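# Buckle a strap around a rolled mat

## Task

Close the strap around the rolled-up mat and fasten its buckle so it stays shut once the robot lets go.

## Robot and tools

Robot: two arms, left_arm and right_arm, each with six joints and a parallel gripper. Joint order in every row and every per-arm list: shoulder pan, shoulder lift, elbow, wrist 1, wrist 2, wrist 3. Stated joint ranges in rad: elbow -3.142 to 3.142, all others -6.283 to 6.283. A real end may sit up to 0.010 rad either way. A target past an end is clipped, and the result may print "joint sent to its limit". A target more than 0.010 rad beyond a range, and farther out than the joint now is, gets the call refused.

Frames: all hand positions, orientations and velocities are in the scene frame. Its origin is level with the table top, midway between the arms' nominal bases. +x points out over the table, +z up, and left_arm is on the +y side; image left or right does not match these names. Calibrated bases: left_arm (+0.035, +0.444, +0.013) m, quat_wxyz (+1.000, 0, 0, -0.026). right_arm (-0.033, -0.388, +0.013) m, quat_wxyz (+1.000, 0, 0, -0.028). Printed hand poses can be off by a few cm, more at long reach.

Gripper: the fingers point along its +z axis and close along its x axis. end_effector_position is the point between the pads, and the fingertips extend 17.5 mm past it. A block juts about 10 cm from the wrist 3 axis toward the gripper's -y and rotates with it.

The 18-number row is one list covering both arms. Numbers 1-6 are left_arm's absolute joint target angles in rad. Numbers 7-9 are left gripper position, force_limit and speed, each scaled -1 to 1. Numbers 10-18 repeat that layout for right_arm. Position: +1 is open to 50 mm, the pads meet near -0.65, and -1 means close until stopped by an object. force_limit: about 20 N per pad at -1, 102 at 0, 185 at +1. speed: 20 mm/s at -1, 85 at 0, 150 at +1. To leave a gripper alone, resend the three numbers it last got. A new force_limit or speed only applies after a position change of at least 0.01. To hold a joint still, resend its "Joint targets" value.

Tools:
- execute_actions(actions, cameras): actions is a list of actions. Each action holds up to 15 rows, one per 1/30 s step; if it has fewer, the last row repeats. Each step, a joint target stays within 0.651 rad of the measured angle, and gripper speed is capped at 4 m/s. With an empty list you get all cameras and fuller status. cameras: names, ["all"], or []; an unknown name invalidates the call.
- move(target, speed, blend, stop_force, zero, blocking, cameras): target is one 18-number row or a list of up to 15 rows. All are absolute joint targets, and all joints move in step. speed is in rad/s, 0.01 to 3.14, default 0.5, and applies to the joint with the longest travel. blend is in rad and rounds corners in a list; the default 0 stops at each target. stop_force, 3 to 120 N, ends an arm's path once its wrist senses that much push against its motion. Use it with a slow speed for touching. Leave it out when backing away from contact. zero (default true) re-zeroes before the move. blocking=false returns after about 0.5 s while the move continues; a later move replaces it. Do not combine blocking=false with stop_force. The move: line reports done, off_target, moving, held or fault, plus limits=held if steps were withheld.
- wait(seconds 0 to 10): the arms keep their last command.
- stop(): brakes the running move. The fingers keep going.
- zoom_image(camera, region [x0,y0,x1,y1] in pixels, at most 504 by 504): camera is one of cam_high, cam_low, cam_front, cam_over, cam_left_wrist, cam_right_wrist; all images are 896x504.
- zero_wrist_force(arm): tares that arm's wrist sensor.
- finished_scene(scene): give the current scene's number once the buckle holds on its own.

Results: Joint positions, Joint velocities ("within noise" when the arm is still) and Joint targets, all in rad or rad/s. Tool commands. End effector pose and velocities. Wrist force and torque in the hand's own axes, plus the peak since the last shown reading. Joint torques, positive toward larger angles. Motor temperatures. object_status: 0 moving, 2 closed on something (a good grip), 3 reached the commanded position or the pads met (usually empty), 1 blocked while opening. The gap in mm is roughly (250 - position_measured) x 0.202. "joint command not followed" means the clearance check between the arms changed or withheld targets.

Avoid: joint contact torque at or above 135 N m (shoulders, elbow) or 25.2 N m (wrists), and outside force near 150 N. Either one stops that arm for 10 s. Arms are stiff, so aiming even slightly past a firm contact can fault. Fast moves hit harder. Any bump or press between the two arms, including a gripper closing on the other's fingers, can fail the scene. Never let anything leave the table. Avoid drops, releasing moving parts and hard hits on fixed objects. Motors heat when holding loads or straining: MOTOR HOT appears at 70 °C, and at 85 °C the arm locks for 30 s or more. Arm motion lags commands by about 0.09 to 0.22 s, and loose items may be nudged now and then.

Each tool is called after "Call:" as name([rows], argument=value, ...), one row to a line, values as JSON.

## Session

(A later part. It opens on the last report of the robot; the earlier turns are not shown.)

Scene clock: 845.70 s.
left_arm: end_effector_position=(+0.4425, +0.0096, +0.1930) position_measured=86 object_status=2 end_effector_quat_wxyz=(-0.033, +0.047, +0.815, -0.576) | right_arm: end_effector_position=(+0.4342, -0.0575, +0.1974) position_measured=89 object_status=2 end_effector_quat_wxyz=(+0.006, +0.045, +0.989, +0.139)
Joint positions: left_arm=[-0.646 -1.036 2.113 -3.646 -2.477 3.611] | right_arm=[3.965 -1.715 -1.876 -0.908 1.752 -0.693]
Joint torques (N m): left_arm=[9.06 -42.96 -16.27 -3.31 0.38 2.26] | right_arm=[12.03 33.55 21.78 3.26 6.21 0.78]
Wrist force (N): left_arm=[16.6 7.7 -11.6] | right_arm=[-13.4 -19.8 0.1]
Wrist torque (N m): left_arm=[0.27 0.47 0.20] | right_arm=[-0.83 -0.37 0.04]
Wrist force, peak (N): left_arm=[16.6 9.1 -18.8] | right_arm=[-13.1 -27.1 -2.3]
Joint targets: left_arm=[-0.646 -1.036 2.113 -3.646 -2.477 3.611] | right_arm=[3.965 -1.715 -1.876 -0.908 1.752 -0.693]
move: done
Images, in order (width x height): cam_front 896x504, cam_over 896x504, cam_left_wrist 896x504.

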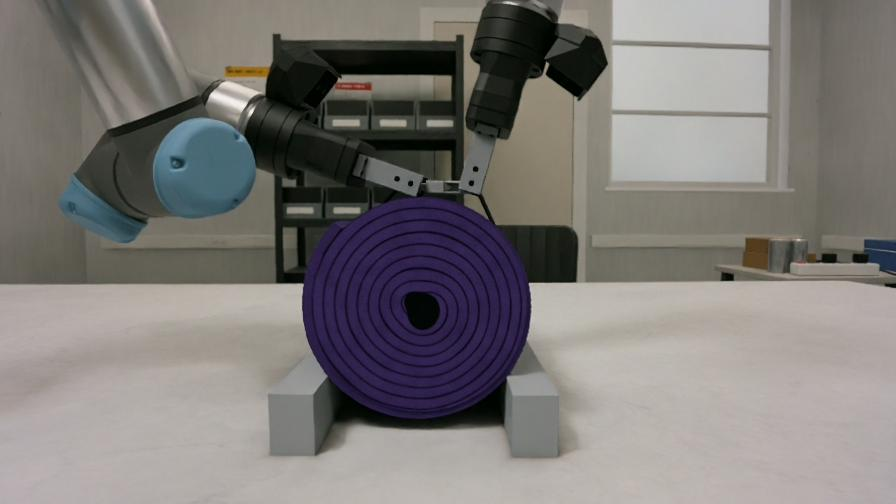

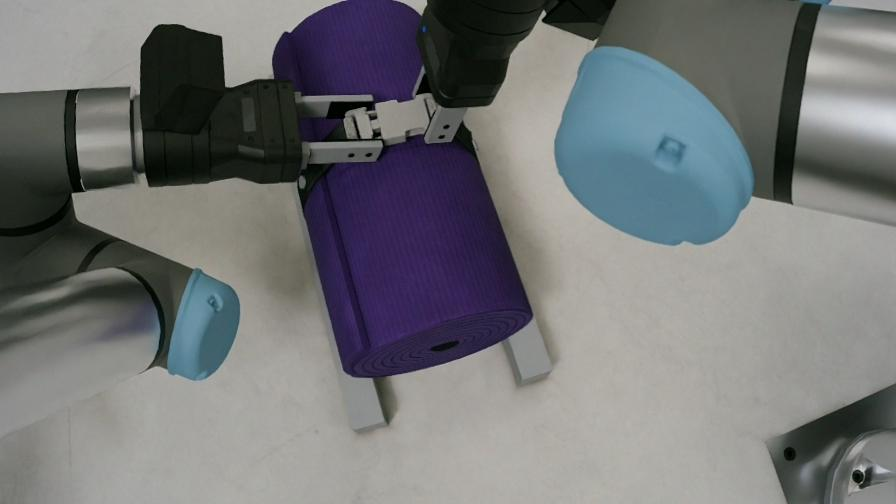

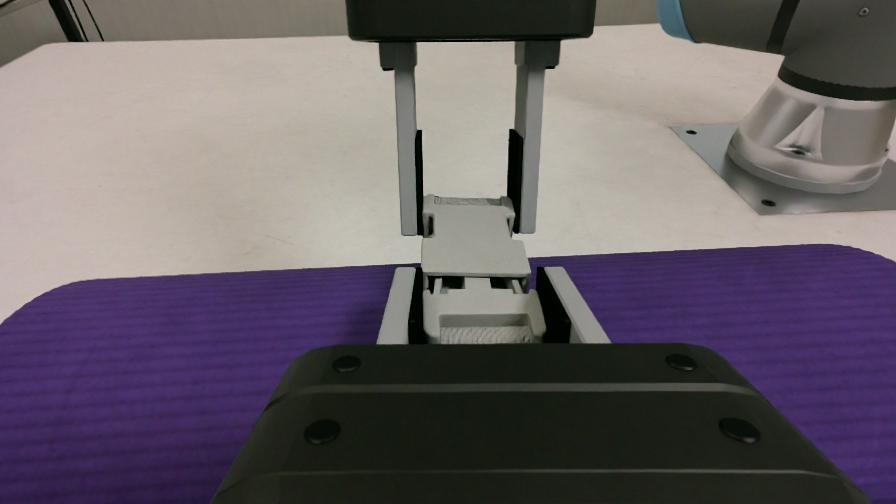

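Call:
move(target=[-0.6602,-1.0323,2.1064,-3.6527,-2.4655,3.5989,-1,0,-1,3.9649,-1.7151,-1.8761,-0.9076,1.7522,-0.6934,-0.98,0.1,-1], speed=0.012, stop_force=24, cameras=["cam_left_wrist","cam_front","cam_over"])

Call:
zoom_image(camera="cam_left_wrist", region=[415, 220, 530, 300])

Call:
zoom_image(camera="cam_front", region=[390, 165, 480, 210])

Call:
zoom_image(camera="cam_over", region=[310, 85, 440, 160])

Scene clock: 857.43 s.
left_arm: end_effector_position=(+0.4413, +0.0043, +0.1930) position_measured=86 object_status=2 end_effector_quat_wxyz=(-0.033, +0.047, +0.815, -0.576) | right_arm: end_effector_position=(+0.4342, -0.0576, +0.1974) position_measured=89 object_status=2 end_effector_quat_wxyz=(+0.006, +0.045, +0.989, +0.139)
Joint positions: left_arm=[-0.657 -1.033 2.108 -3.651 -2.468 3.602] | right_arm=[3.965 -1.715 -1.876 -0.908 1.752 -0.693]
Joint torques (N m): left_arm=[-3.65 -48.46 -13.19 -1 -4.34 2.61] | right_arm=[12.99 36.06 42.26 11.19 4.84 0.81]
Wrist force (N): left_arm=[-0.5 14.1 -27.0] | right_arm=[3.7 -33.2 -3.6]
Wrist torque (N m): left_arm=[0.38 0.30 0.15] | right_arm=[-0.55 0.02 -0.74]
Wrist force, peak (N): left_arm=[-0.2 17.7 -32.6] | right_arm=[2.8 -38.9 -5.8]
Joint targets: left_arm=[-0.657 -1.033 2.108 -3.651 -2.468 3.602] | right_arm=[3.965 -1.715 -1.876 -0.908 1.752 -0.693]
move: contact (left_arm)
Images, in order (width x height): cam_front 896x504, cam_over 896x504, cam_left_wrist 896x504.

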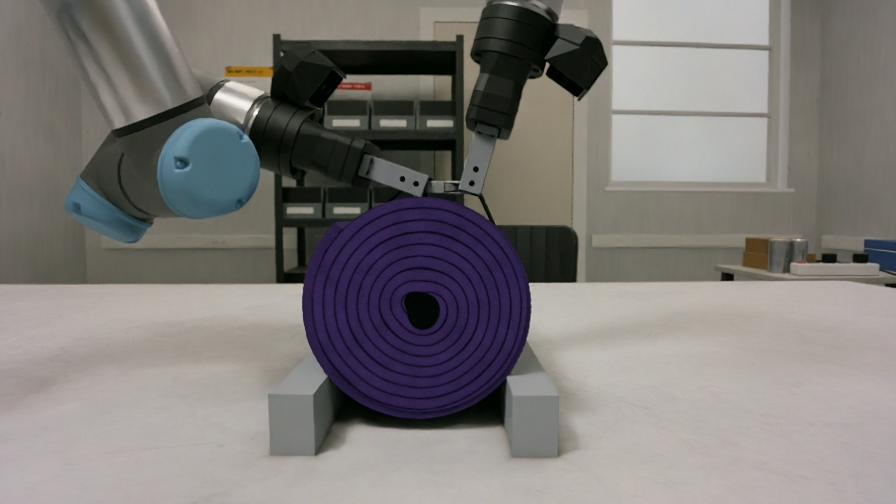

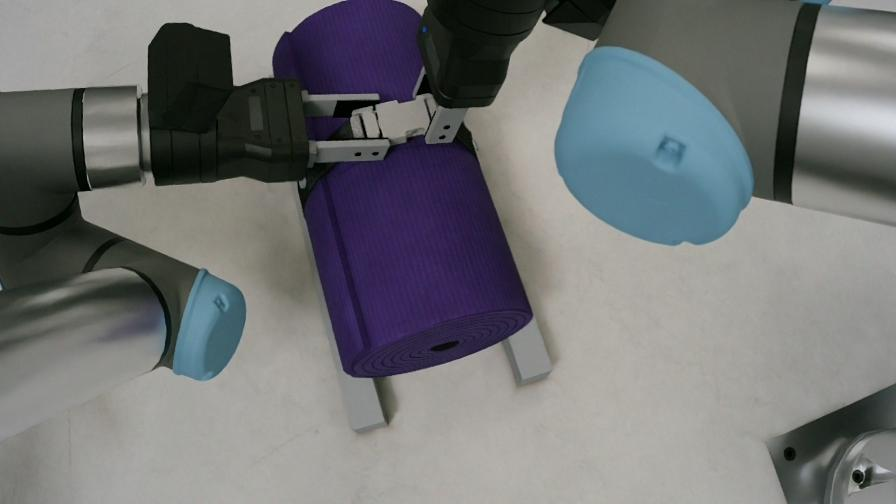

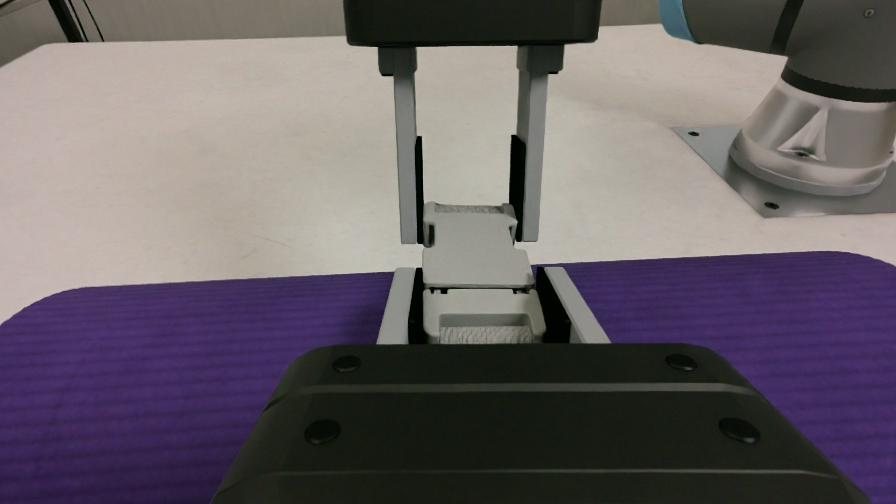

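Scaled by 4.383.

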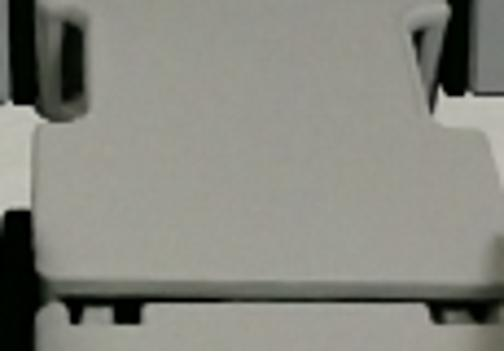

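Scaled by 5.600.

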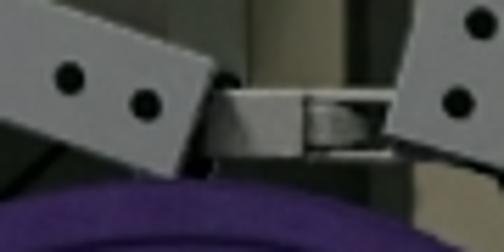

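Scaled by 3.877.

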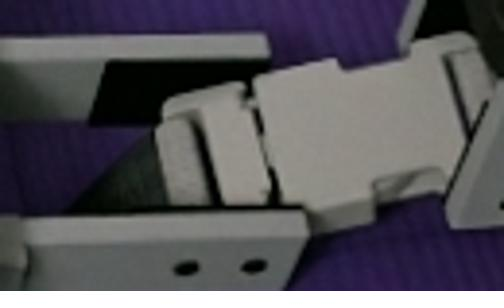

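Call:
move(target=[-0.6602,-1.0323,2.1064,-3.6527,-2.4655,3.5989,-1,0,-1,3.9649,-1.7151,-1.8761,-0.9076,1.7522,-0.6934,-0.98,0.1,-1], speed=0.01, stop_force=14, cameras=["cam_left_wrist","cam_front","cam_over"])

Call:
zoom_image(camera="cam_left_wrist", region=[415, 220, 530, 300])

Call:
zoom_image(camera="cam_front", region=[390, 165, 480, 210])

Call:
zoom_image(camera="cam_over", region=[310, 85, 440, 160])

Scene clock: 864.13 s.
left_arm: end_effector_position=(+0.4409, +0.0026, +0.1930) position_measured=86 object_status=2 end_effector_quat_wxyz=(-0.033, +0.047, +0.815, -0.576) | right_arm: end_effector_position=(+0.4342, -0.0575, +0.1974) position_measured=89 object_status=2 end_effector_quat_wxyz=(+0.006, +0.045, +0.989, +0.139)
Joint positions: left_arm=[-0.66 -1.032 2.106 -3.653 -2.465 3.599] | right_arm=[3.965 -1.715 -1.876 -0.908 1.752 -0.693]
Joint torques (N m): left_arm=[-24.73 -36.52 -22 -5.02 -6.26 -0.75] | right_arm=[3.67 37.19 31.4 11.42 4.96 0.79]
Wrist force (N): left_arm=[-8.9 18.2 -31.7] | right_arm=[10.3 -37.9 -4.4]
Wrist torque (N m): left_arm=[0.32 0.27 0.24] | right_arm=[-0.45 0.28 -1.00]
Wrist force, peak (N): left_arm=[-3.5 19.1 -36.8] | right_arm=[6.8 -42.2 -7.9]
Joint targets: left_arm=[-0.660 -1.032 2.106 -3.653 -2.466 3.599] | right_arm=[3.965 -1.715 -1.876 -0.908 1.752 -0.693]
move: done
Images, in order (width x height): cam_front 896x504, cam_over 896x504, cam_left_wrist 896x504.

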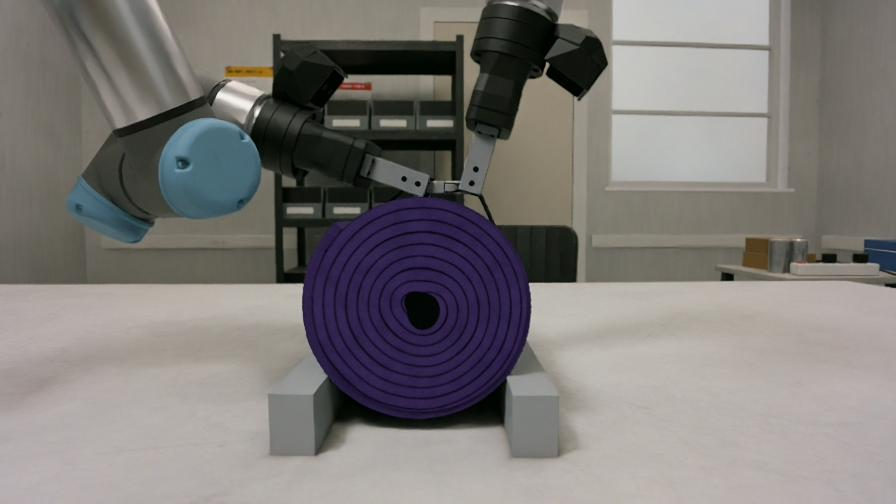

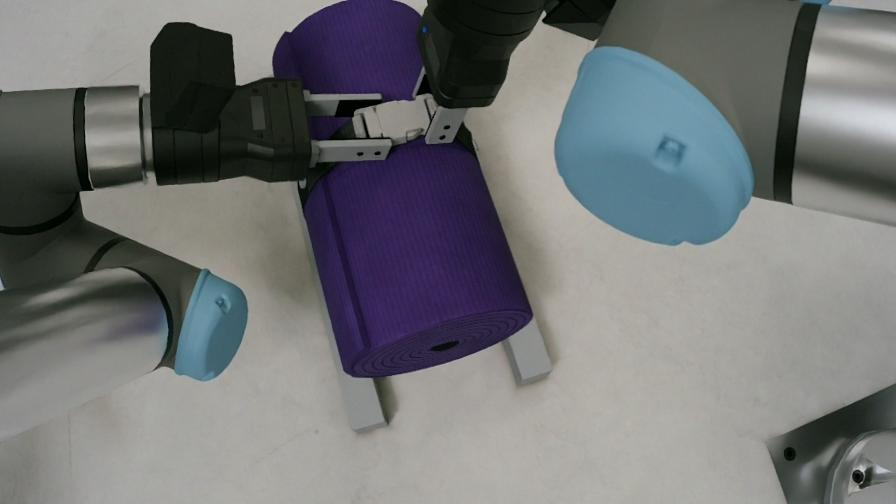

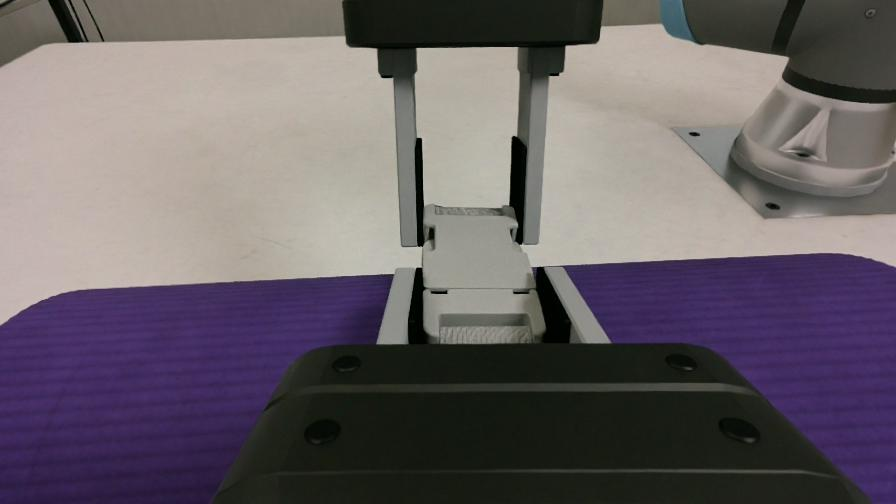

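Scaled by 4.383.

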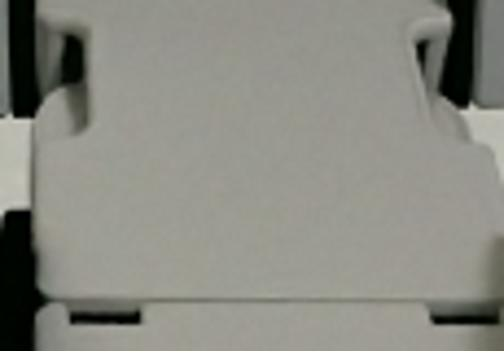

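Scaled by 5.600.

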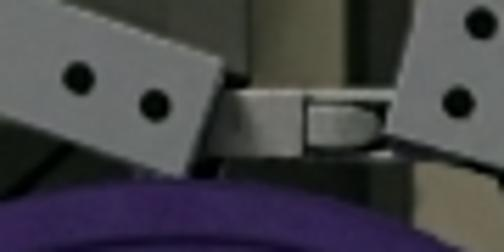

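Scaled by 3.877.

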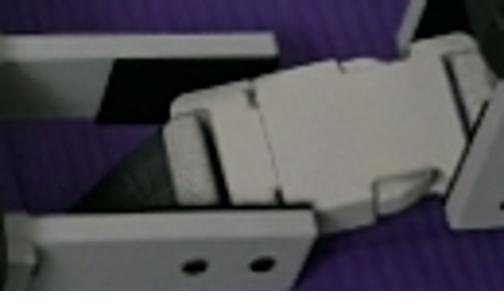

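Call:
move(target=[-0.6552,-1.0338,2.1087,-3.6501,-2.4697,3.6033,-1,0,-1,3.9649,-1.7151,-1.8761,-0.9076,1.7522,-0.6934,-0.98,0.1,-1], speed=0.012, cameras=["cam_left_wrist","cam_front"])

Call:
zoom_image(camera="cam_left_wrist", region=[415, 220, 530, 300])

Call:
zoom_image(camera="cam_front", region=[390, 165, 480, 210])

Scene clock: 869.13 s.
left_arm: end_effector_position=(+0.4413, +0.0051, +0.1931) position_measured=86 object_status=2 end_effector_quat_wxyz=(-0.034, +0.047, +0.815, -0.576) | right_arm: end_effector_position=(+0.4342, -0.0574, +0.1975) position_measured=89 object_status=2 end_effector_quat_wxyz=(+0.006, +0.045, +0.989, +0.139)
Joint positions: left_arm=[-0.655 -1.034 2.109 -3.65 -2.47 3.603] | right_arm=[3.965 -1.715 -1.876 -0.907 1.752 -0.693]
Joint torques (N m): left_arm=[23.31 -46.14 0.03 -0.15 -0.97 1.62] | right_arm=[-15.05 39.39 26.85 -1.21 -6.29 0.81]
Wrist force (N): left_arm=[-4.7 -12.1 29.6] | right_arm=[6.0 29.3 17.3]
Wrist torque (N m): left_arm=[0.25 0.55 0.28] | right_arm=[-0.31 0.34 -1.07]
Wrist force, peak (N): left_arm=[-8.2 17.4 -32.1] | right_arm=[10.7 -37.7 -5.5]
Joint targets: left_arm=[-0.655 -1.034 2.109 -3.650 -2.470 3.603] | right_arm=[3.965 -1.715 -1.876 -0.908 1.752 -0.693]
move: done
Images, in order (width x height): cam_front 896x504, cam_left_wrist 896x504.

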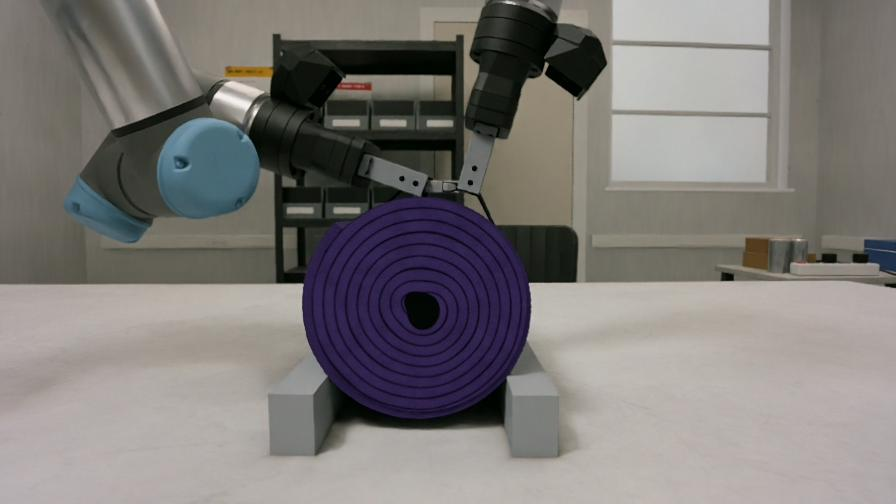

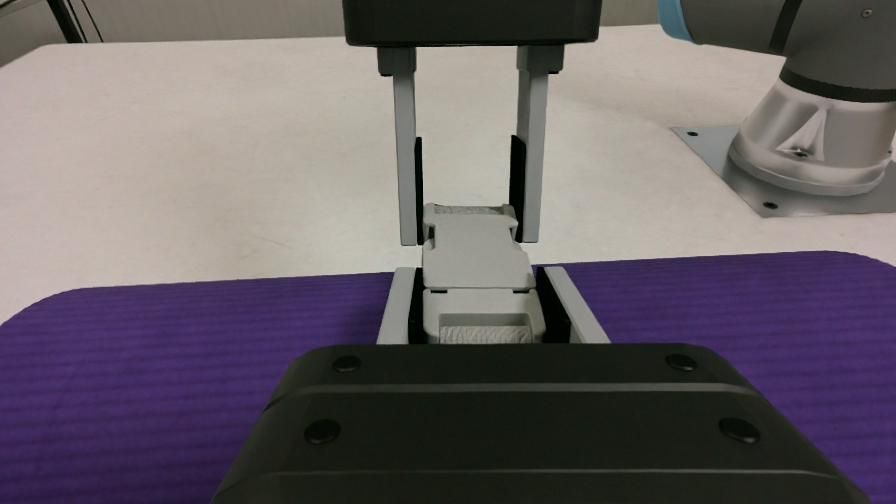

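Scaled by 4.383.

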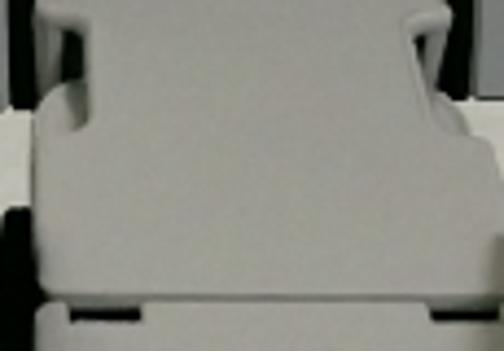

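Scaled by 5.600.

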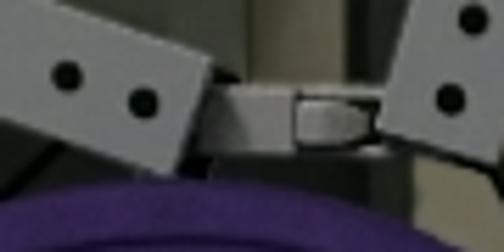

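Call:
move(target=[-0.6577,-1.0331,2.1076,-3.6514,-2.4676,3.6011,-1,0,-1,3.9649,-1.7151,-1.8761,-0.9076,1.7522,-0.6934,-0.98,0.1,-1], speed=0.012)

Call:
move(target=[-0.6577,-1.0331,2.1076,-3.6514,-2.4676,3.6011,-1,0,-1,3.9649,-1.7151,-1.8761,-0.9076,1.7522,-0.6934,0.9,-1,-1], cameras=["cam_front"])

Scene clock: 874.60 s.
left_arm: end_effector_position=(+0.4412, +0.0039, +0.1930) position_measured=86 object_status=2 end_effector_quat_wxyz=(-0.033, +0.047, +0.815, -0.576) | right_arm: end_effector_position=(+0.4342, -0.0577, +0.1973) position_measured=89 object_status=2 end_effector_quat_wxyz=(+0.006, +0.045, +0.989, +0.139)
Joint positions: left_arm=[-0.658 -1.033 2.108 -3.651 -2.468 3.601] | right_arm=[3.965 -1.715 -1.876 -0.908 1.752 -0.693]
Joint torques (N m): left_arm=[-9.69 -35.37 -18.72 -5.66 -0.6 -2.5] | right_arm=[-9.12 40.73 18.73 5.32 -2.89 0.8]
Wrist force (N): left_arm=[-5.8 1.0 4.1] | right_arm=[7.4 1.4 7.1]
Wrist torque (N m): left_arm=[0.20 0.46 0.34] | right_arm=[-0.37 0.28 -1.03]
Wrist force, peak (N): left_arm=[-6.4 -12.9 33.8] | right_arm=[6.0 32.7 20.1]
Joint targets: left_arm=[-0.658 -1.033 2.108 -3.651 -2.468 3.601] | right_arm=[3.965 -1.715 -1.876 -0.908 1.752 -0.693]
move: done

Scene clock: 875.53 s.
left_arm: end_effector_position=(+0.4411, +0.0039, +0.1930) position_measured=86 object_status=2 end_effector_quat_wxyz=(-0.033, +0.047, +0.815, -0.576) | right_arm: end_effector_position=(+0.4342, -0.0576, +0.1974) position_measured=18 object_status=0 end_effector_quat_wxyz=(+0.006, +0.045, +0.989, +0.139)
Joint positions: left_arm=[-0.658 -1.033 2.108 -3.651 -2.468 3.601] | right_arm=[3.965 -1.715 -1.876 -0.908 1.752 -0.693]
Joint torques (N m): left_arm=[-10.41 -47.37 -20.77 -4.72 -3.64 0.95] | right_arm=[6.5 28.87 30.82 2.33 2.91 0.82]
Wrist force (N): left_arm=[0.7 10.1 1.7] | right_arm=[-1.0 -3.6 -0.6]
Wrist torque (N m): left_arm=[0.06 0.10 0.06] | right_arm=[-0.70 0.13 -0.31]
Wrist force, peak (N): left_arm=[0.5 10.2 1.8] | right_arm=[7.5 1.3 6.7]
Joint targets: left_arm=[-0.658 -1.033 2.108 -3.651 -2.468 3.601] | right_arm=[3.965 -1.715 -1.876 -0.908 1.752 -0.693]
move: done
Images, in order (width x height): cam_front 896x504.

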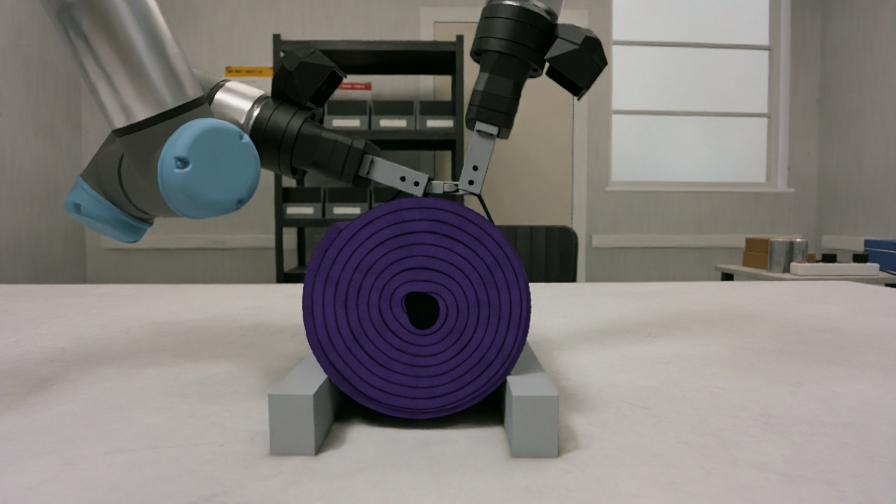

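Call:
move(target=[-0.6577,-1.0256,2.1072,-3.6585,-2.4676,3.6011,-1,0,-1,3.9649,-1.7151,-1.8761,-0.9076,1.7522,-0.6934,0.9,-1,-1], speed=0.02)

Call:
move(target=[-0.6577,-1.0256,2.1072,-3.6585,-2.4676,3.6011,0.9,-1,-1,3.9649,-1.7151,-1.8761,-0.9076,1.7522,-0.6934,0.9,-1,-1], cameras=["cam_front","cam_over","cam_left_wrist"])

Call:
zoom_image(camera="cam_over", region=[280, 80, 500, 200])

Call:
zoom_image(camera="cam_front", region=[340, 150, 520, 240])

Scene clock: 881.23 s.
left_arm: end_effector_position=(+0.4413, +0.0037, +0.1900) position_measured=86 object_status=2 end_effector_quat_wxyz=(-0.033, +0.047, +0.815, -0.576) | right_arm: end_effector_position=(+0.4342, -0.0576, +0.1974) position_measured=18 object_status=3 end_effector_quat_wxyz=(+0.006, +0.045, +0.989, +0.139)
Joint positions: left_arm=[-0.658 -1.025 2.107 -3.659 -2.468 3.601] | right_arm=[3.965 -1.715 -1.876 -0.908 1.752 -0.693]
Joint torques (N m): left_arm=[-8.84 -45.14 -23.1 -5.67 -3.41 2.21] | right_arm=[6.28 18.06 31.03 2.34 2.98 0.76]
Wrist force (N): left_arm=[1.1 7.8 1.1] | right_arm=[-0.9 -3.4 -0.7]
Wrist torque (N m): left_arm=[0.11 0.09 0.06] | right_arm=[-0.69 0.11 -0.31]
Wrist force, peak (N): left_arm=[0.7 10.3 1.5] | right_arm=[-0.9 -3.6 -0.7]
Joint targets: left_arm=[-0.658 -1.026 2.107 -3.659 -2.468 3.601] | right_arm=[3.965 -1.715 -1.876 -0.908 1.752 -0.693]
move: done

Scene clock: 882.13 s.
left_arm: end_effector_position=(+0.4413, +0.0037, +0.1901) position_measured=18 object_status=0 end_effector_quat_wxyz=(-0.033, +0.047, +0.815, -0.576) | right_arm: end_effector_position=(+0.4342, -0.0576, +0.1974) position_measured=18 object_status=3 end_effector_quat_wxyz=(+0.006, +0.045, +0.989, +0.139)
Joint positions: left_arm=[-0.658 -1.026 2.107 -3.659 -2.468 3.601] | right_arm=[3.965 -1.715 -1.876 -0.908 1.752 -0.693]
Joint torques (N m): left_arm=[-6.74 -48.23 -10.9 -0.22 0.86 2.2] | right_arm=[6.59 17.89 31.2 2.28 2.93 0.8]
Wrist force (N): left_arm=[-0.1 0.4 0.3] | right_arm=[-1.0 -3.4 -0.6]
Wrist torque (N m): left_arm=[0.13 0.06 0.10] | right_arm=[-0.68 0.12 -0.31]
Wrist force, peak (N): left_arm=[0.9 7.8 1.2] | right_arm=[-0.9 -3.6 -0.9]
Joint targets: left_arm=[-0.658 -1.026 2.107 -3.659 -2.468 3.601] | right_arm=[3.965 -1.715 -1.876 -0.908 1.752 -0.693]
move: done
Images, in order (width x height): cam_front 896x504, cam_over 896x504, cam_left_wrist 896x504.

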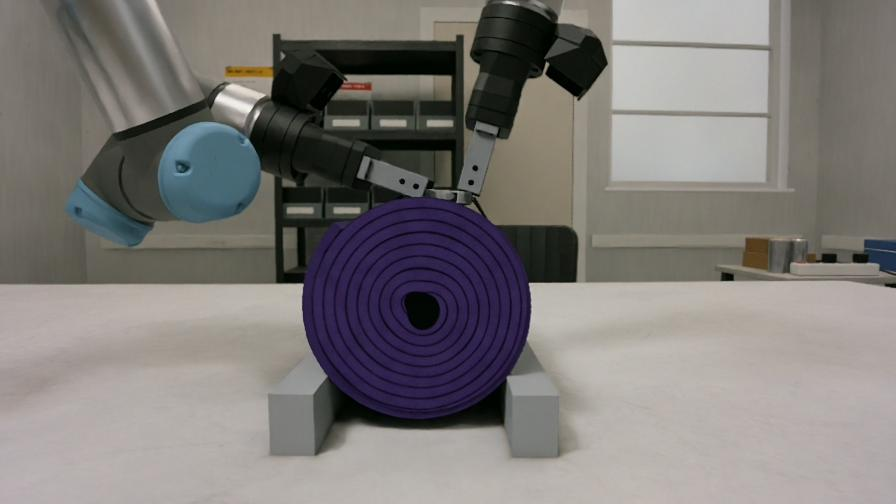

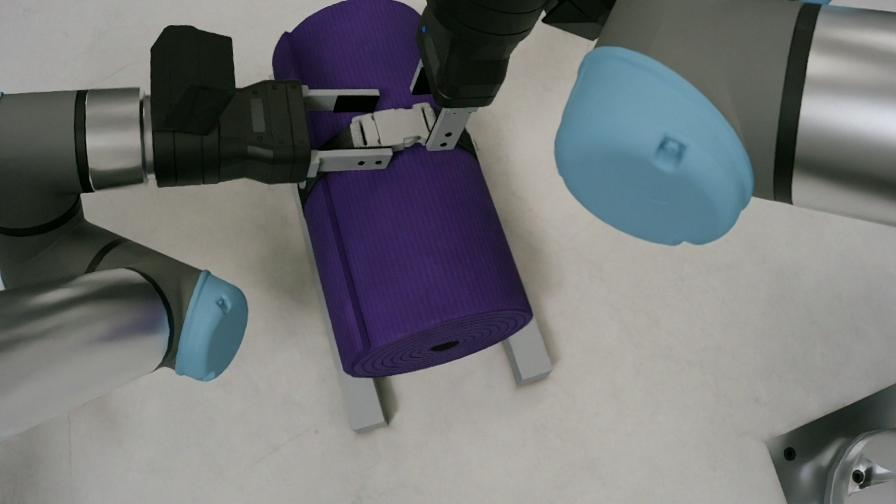

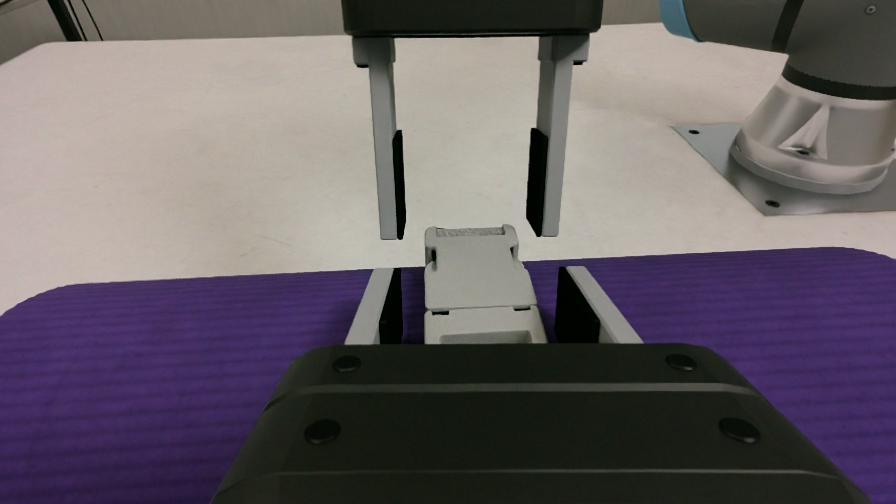

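Scaled by 2.291.

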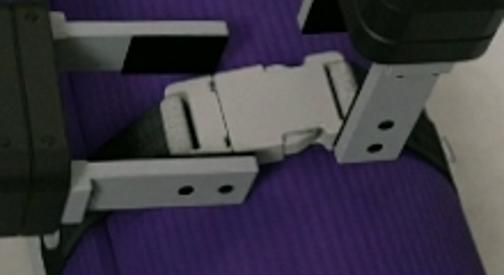

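Scaled by 2.800.

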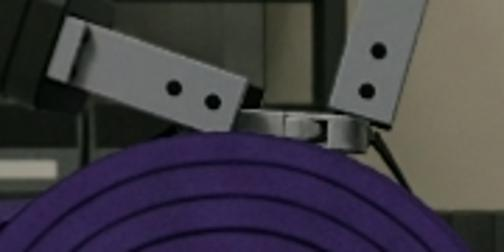

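Call:
move([
  [-0.6462,-1.0365,2.1128,-3.6456,-2.4771,3.6110,0.9,-1,-1,3.9649,-1.7062,-1.8611,-0.9315,1.7522,-0.6934,0.9,-1,-1],
  [-0.5945,-1.0569,2.1453,-3.6192,-2.5206,3.6591,0.9,-1,-1,3.9649,-1.6856,-1.8264,-0.9868,1.7522,-0.6934,0.9,-1,-1],
  [-0.4149,-1.0705,2.2203,-3.6617,-2.6867,3.7212,0.9,-1,-1,3.9649,-1.6856,-1.8264,-0.9868,1.7522,-0.6934,0.9,-1,-1],
], speed=0.12, blend=0.02, cameras=["cam_front","cam_over","cam_left_wrist"])

Call:
zoom_image(camera="cam_over", region=[280, 80, 500, 200])

Call:
zoom_image(camera="cam_front", region=[340, 150, 520, 240])

Scene clock: 894.20 s.
left_arm: end_effector_position=(+0.4502, +0.1232, +0.2037) position_measured=18 object_status=3 end_effector_quat_wxyz=(-0.027, +0.036, +0.792, -0.608) | right_arm: end_effector_position=(+0.4341, -0.0576, +0.2275) position_measured=18 object_status=3 end_effector_quat_wxyz=(+0.006, +0.045, +0.989, +0.139)
Joint positions: left_arm=[-0.415 -1.071 2.22 -3.662 -2.687 3.722] | right_arm=[3.965 -1.686 -1.826 -0.987 1.752 -0.693]
Joint torques (N m): left_arm=[-7.03 -37.31 -18.18 -1.03 0.64 -2.59] | right_arm=[3.23 16.91 13.88 4.85 2.87 0.71]
Wrist force (N): left_arm=[-0.1 0.5 0.2] | right_arm=[-1.1 -3.4 -0.6]
Wrist torque (N m): left_arm=[0.14 0.07 -0.02] | right_arm=[-0.66 0.15 -0.31]
Wrist force, peak (N): left_arm=[-0.1 0.9 1.0] | right_arm=[-0.8 -3.9 0.5]
Joint targets: left_arm=[-0.415 -1.071 2.220 -3.662 -2.687 3.721] | right_arm=[3.965 -1.686 -1.826 -0.987 1.752 -0.693]
move: done; blend cut to 0.012 rad at target 1
Images, in order (width x height): cam_front 896x504, cam_over 896x504, cam_left_wrist 896x504.

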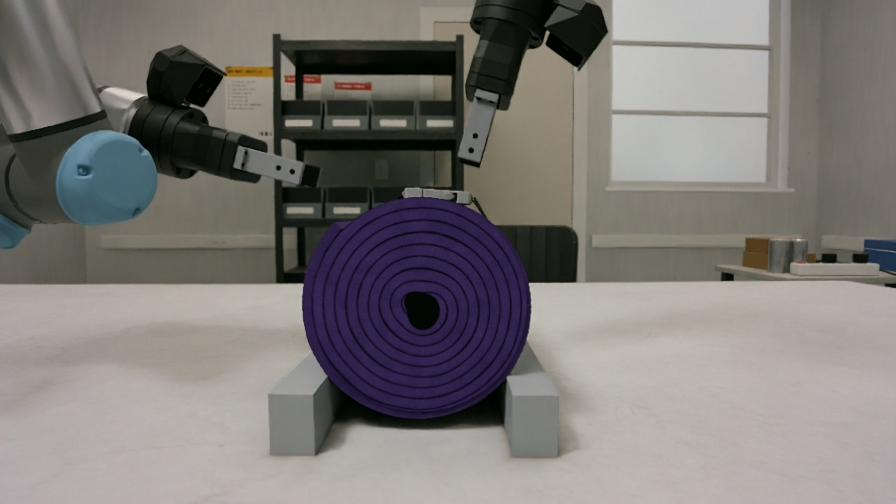

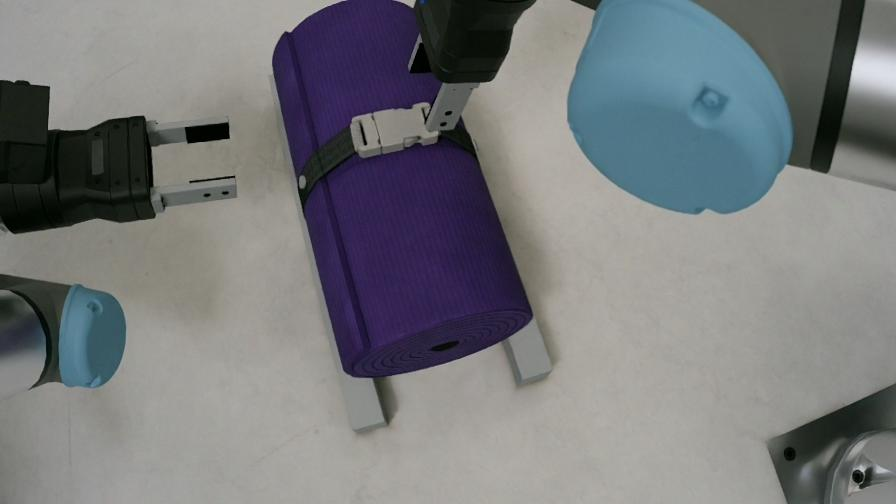

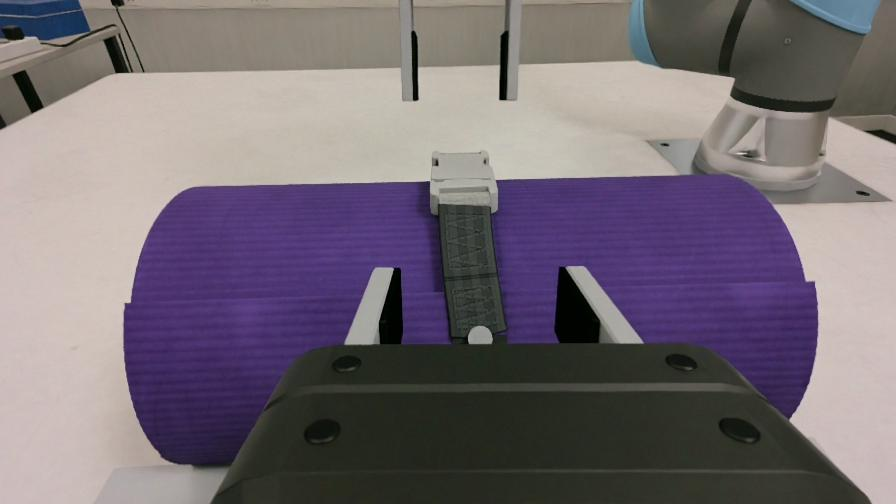

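Scaled by 2.291.

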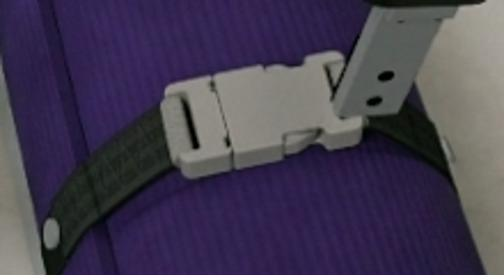

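Scaled by 2.800.

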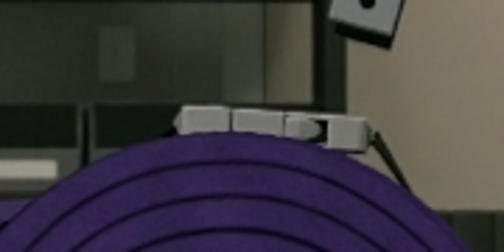

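Buckled and secure.

Call:
finished_scene(scene=2)

The scene is finished: the task was done.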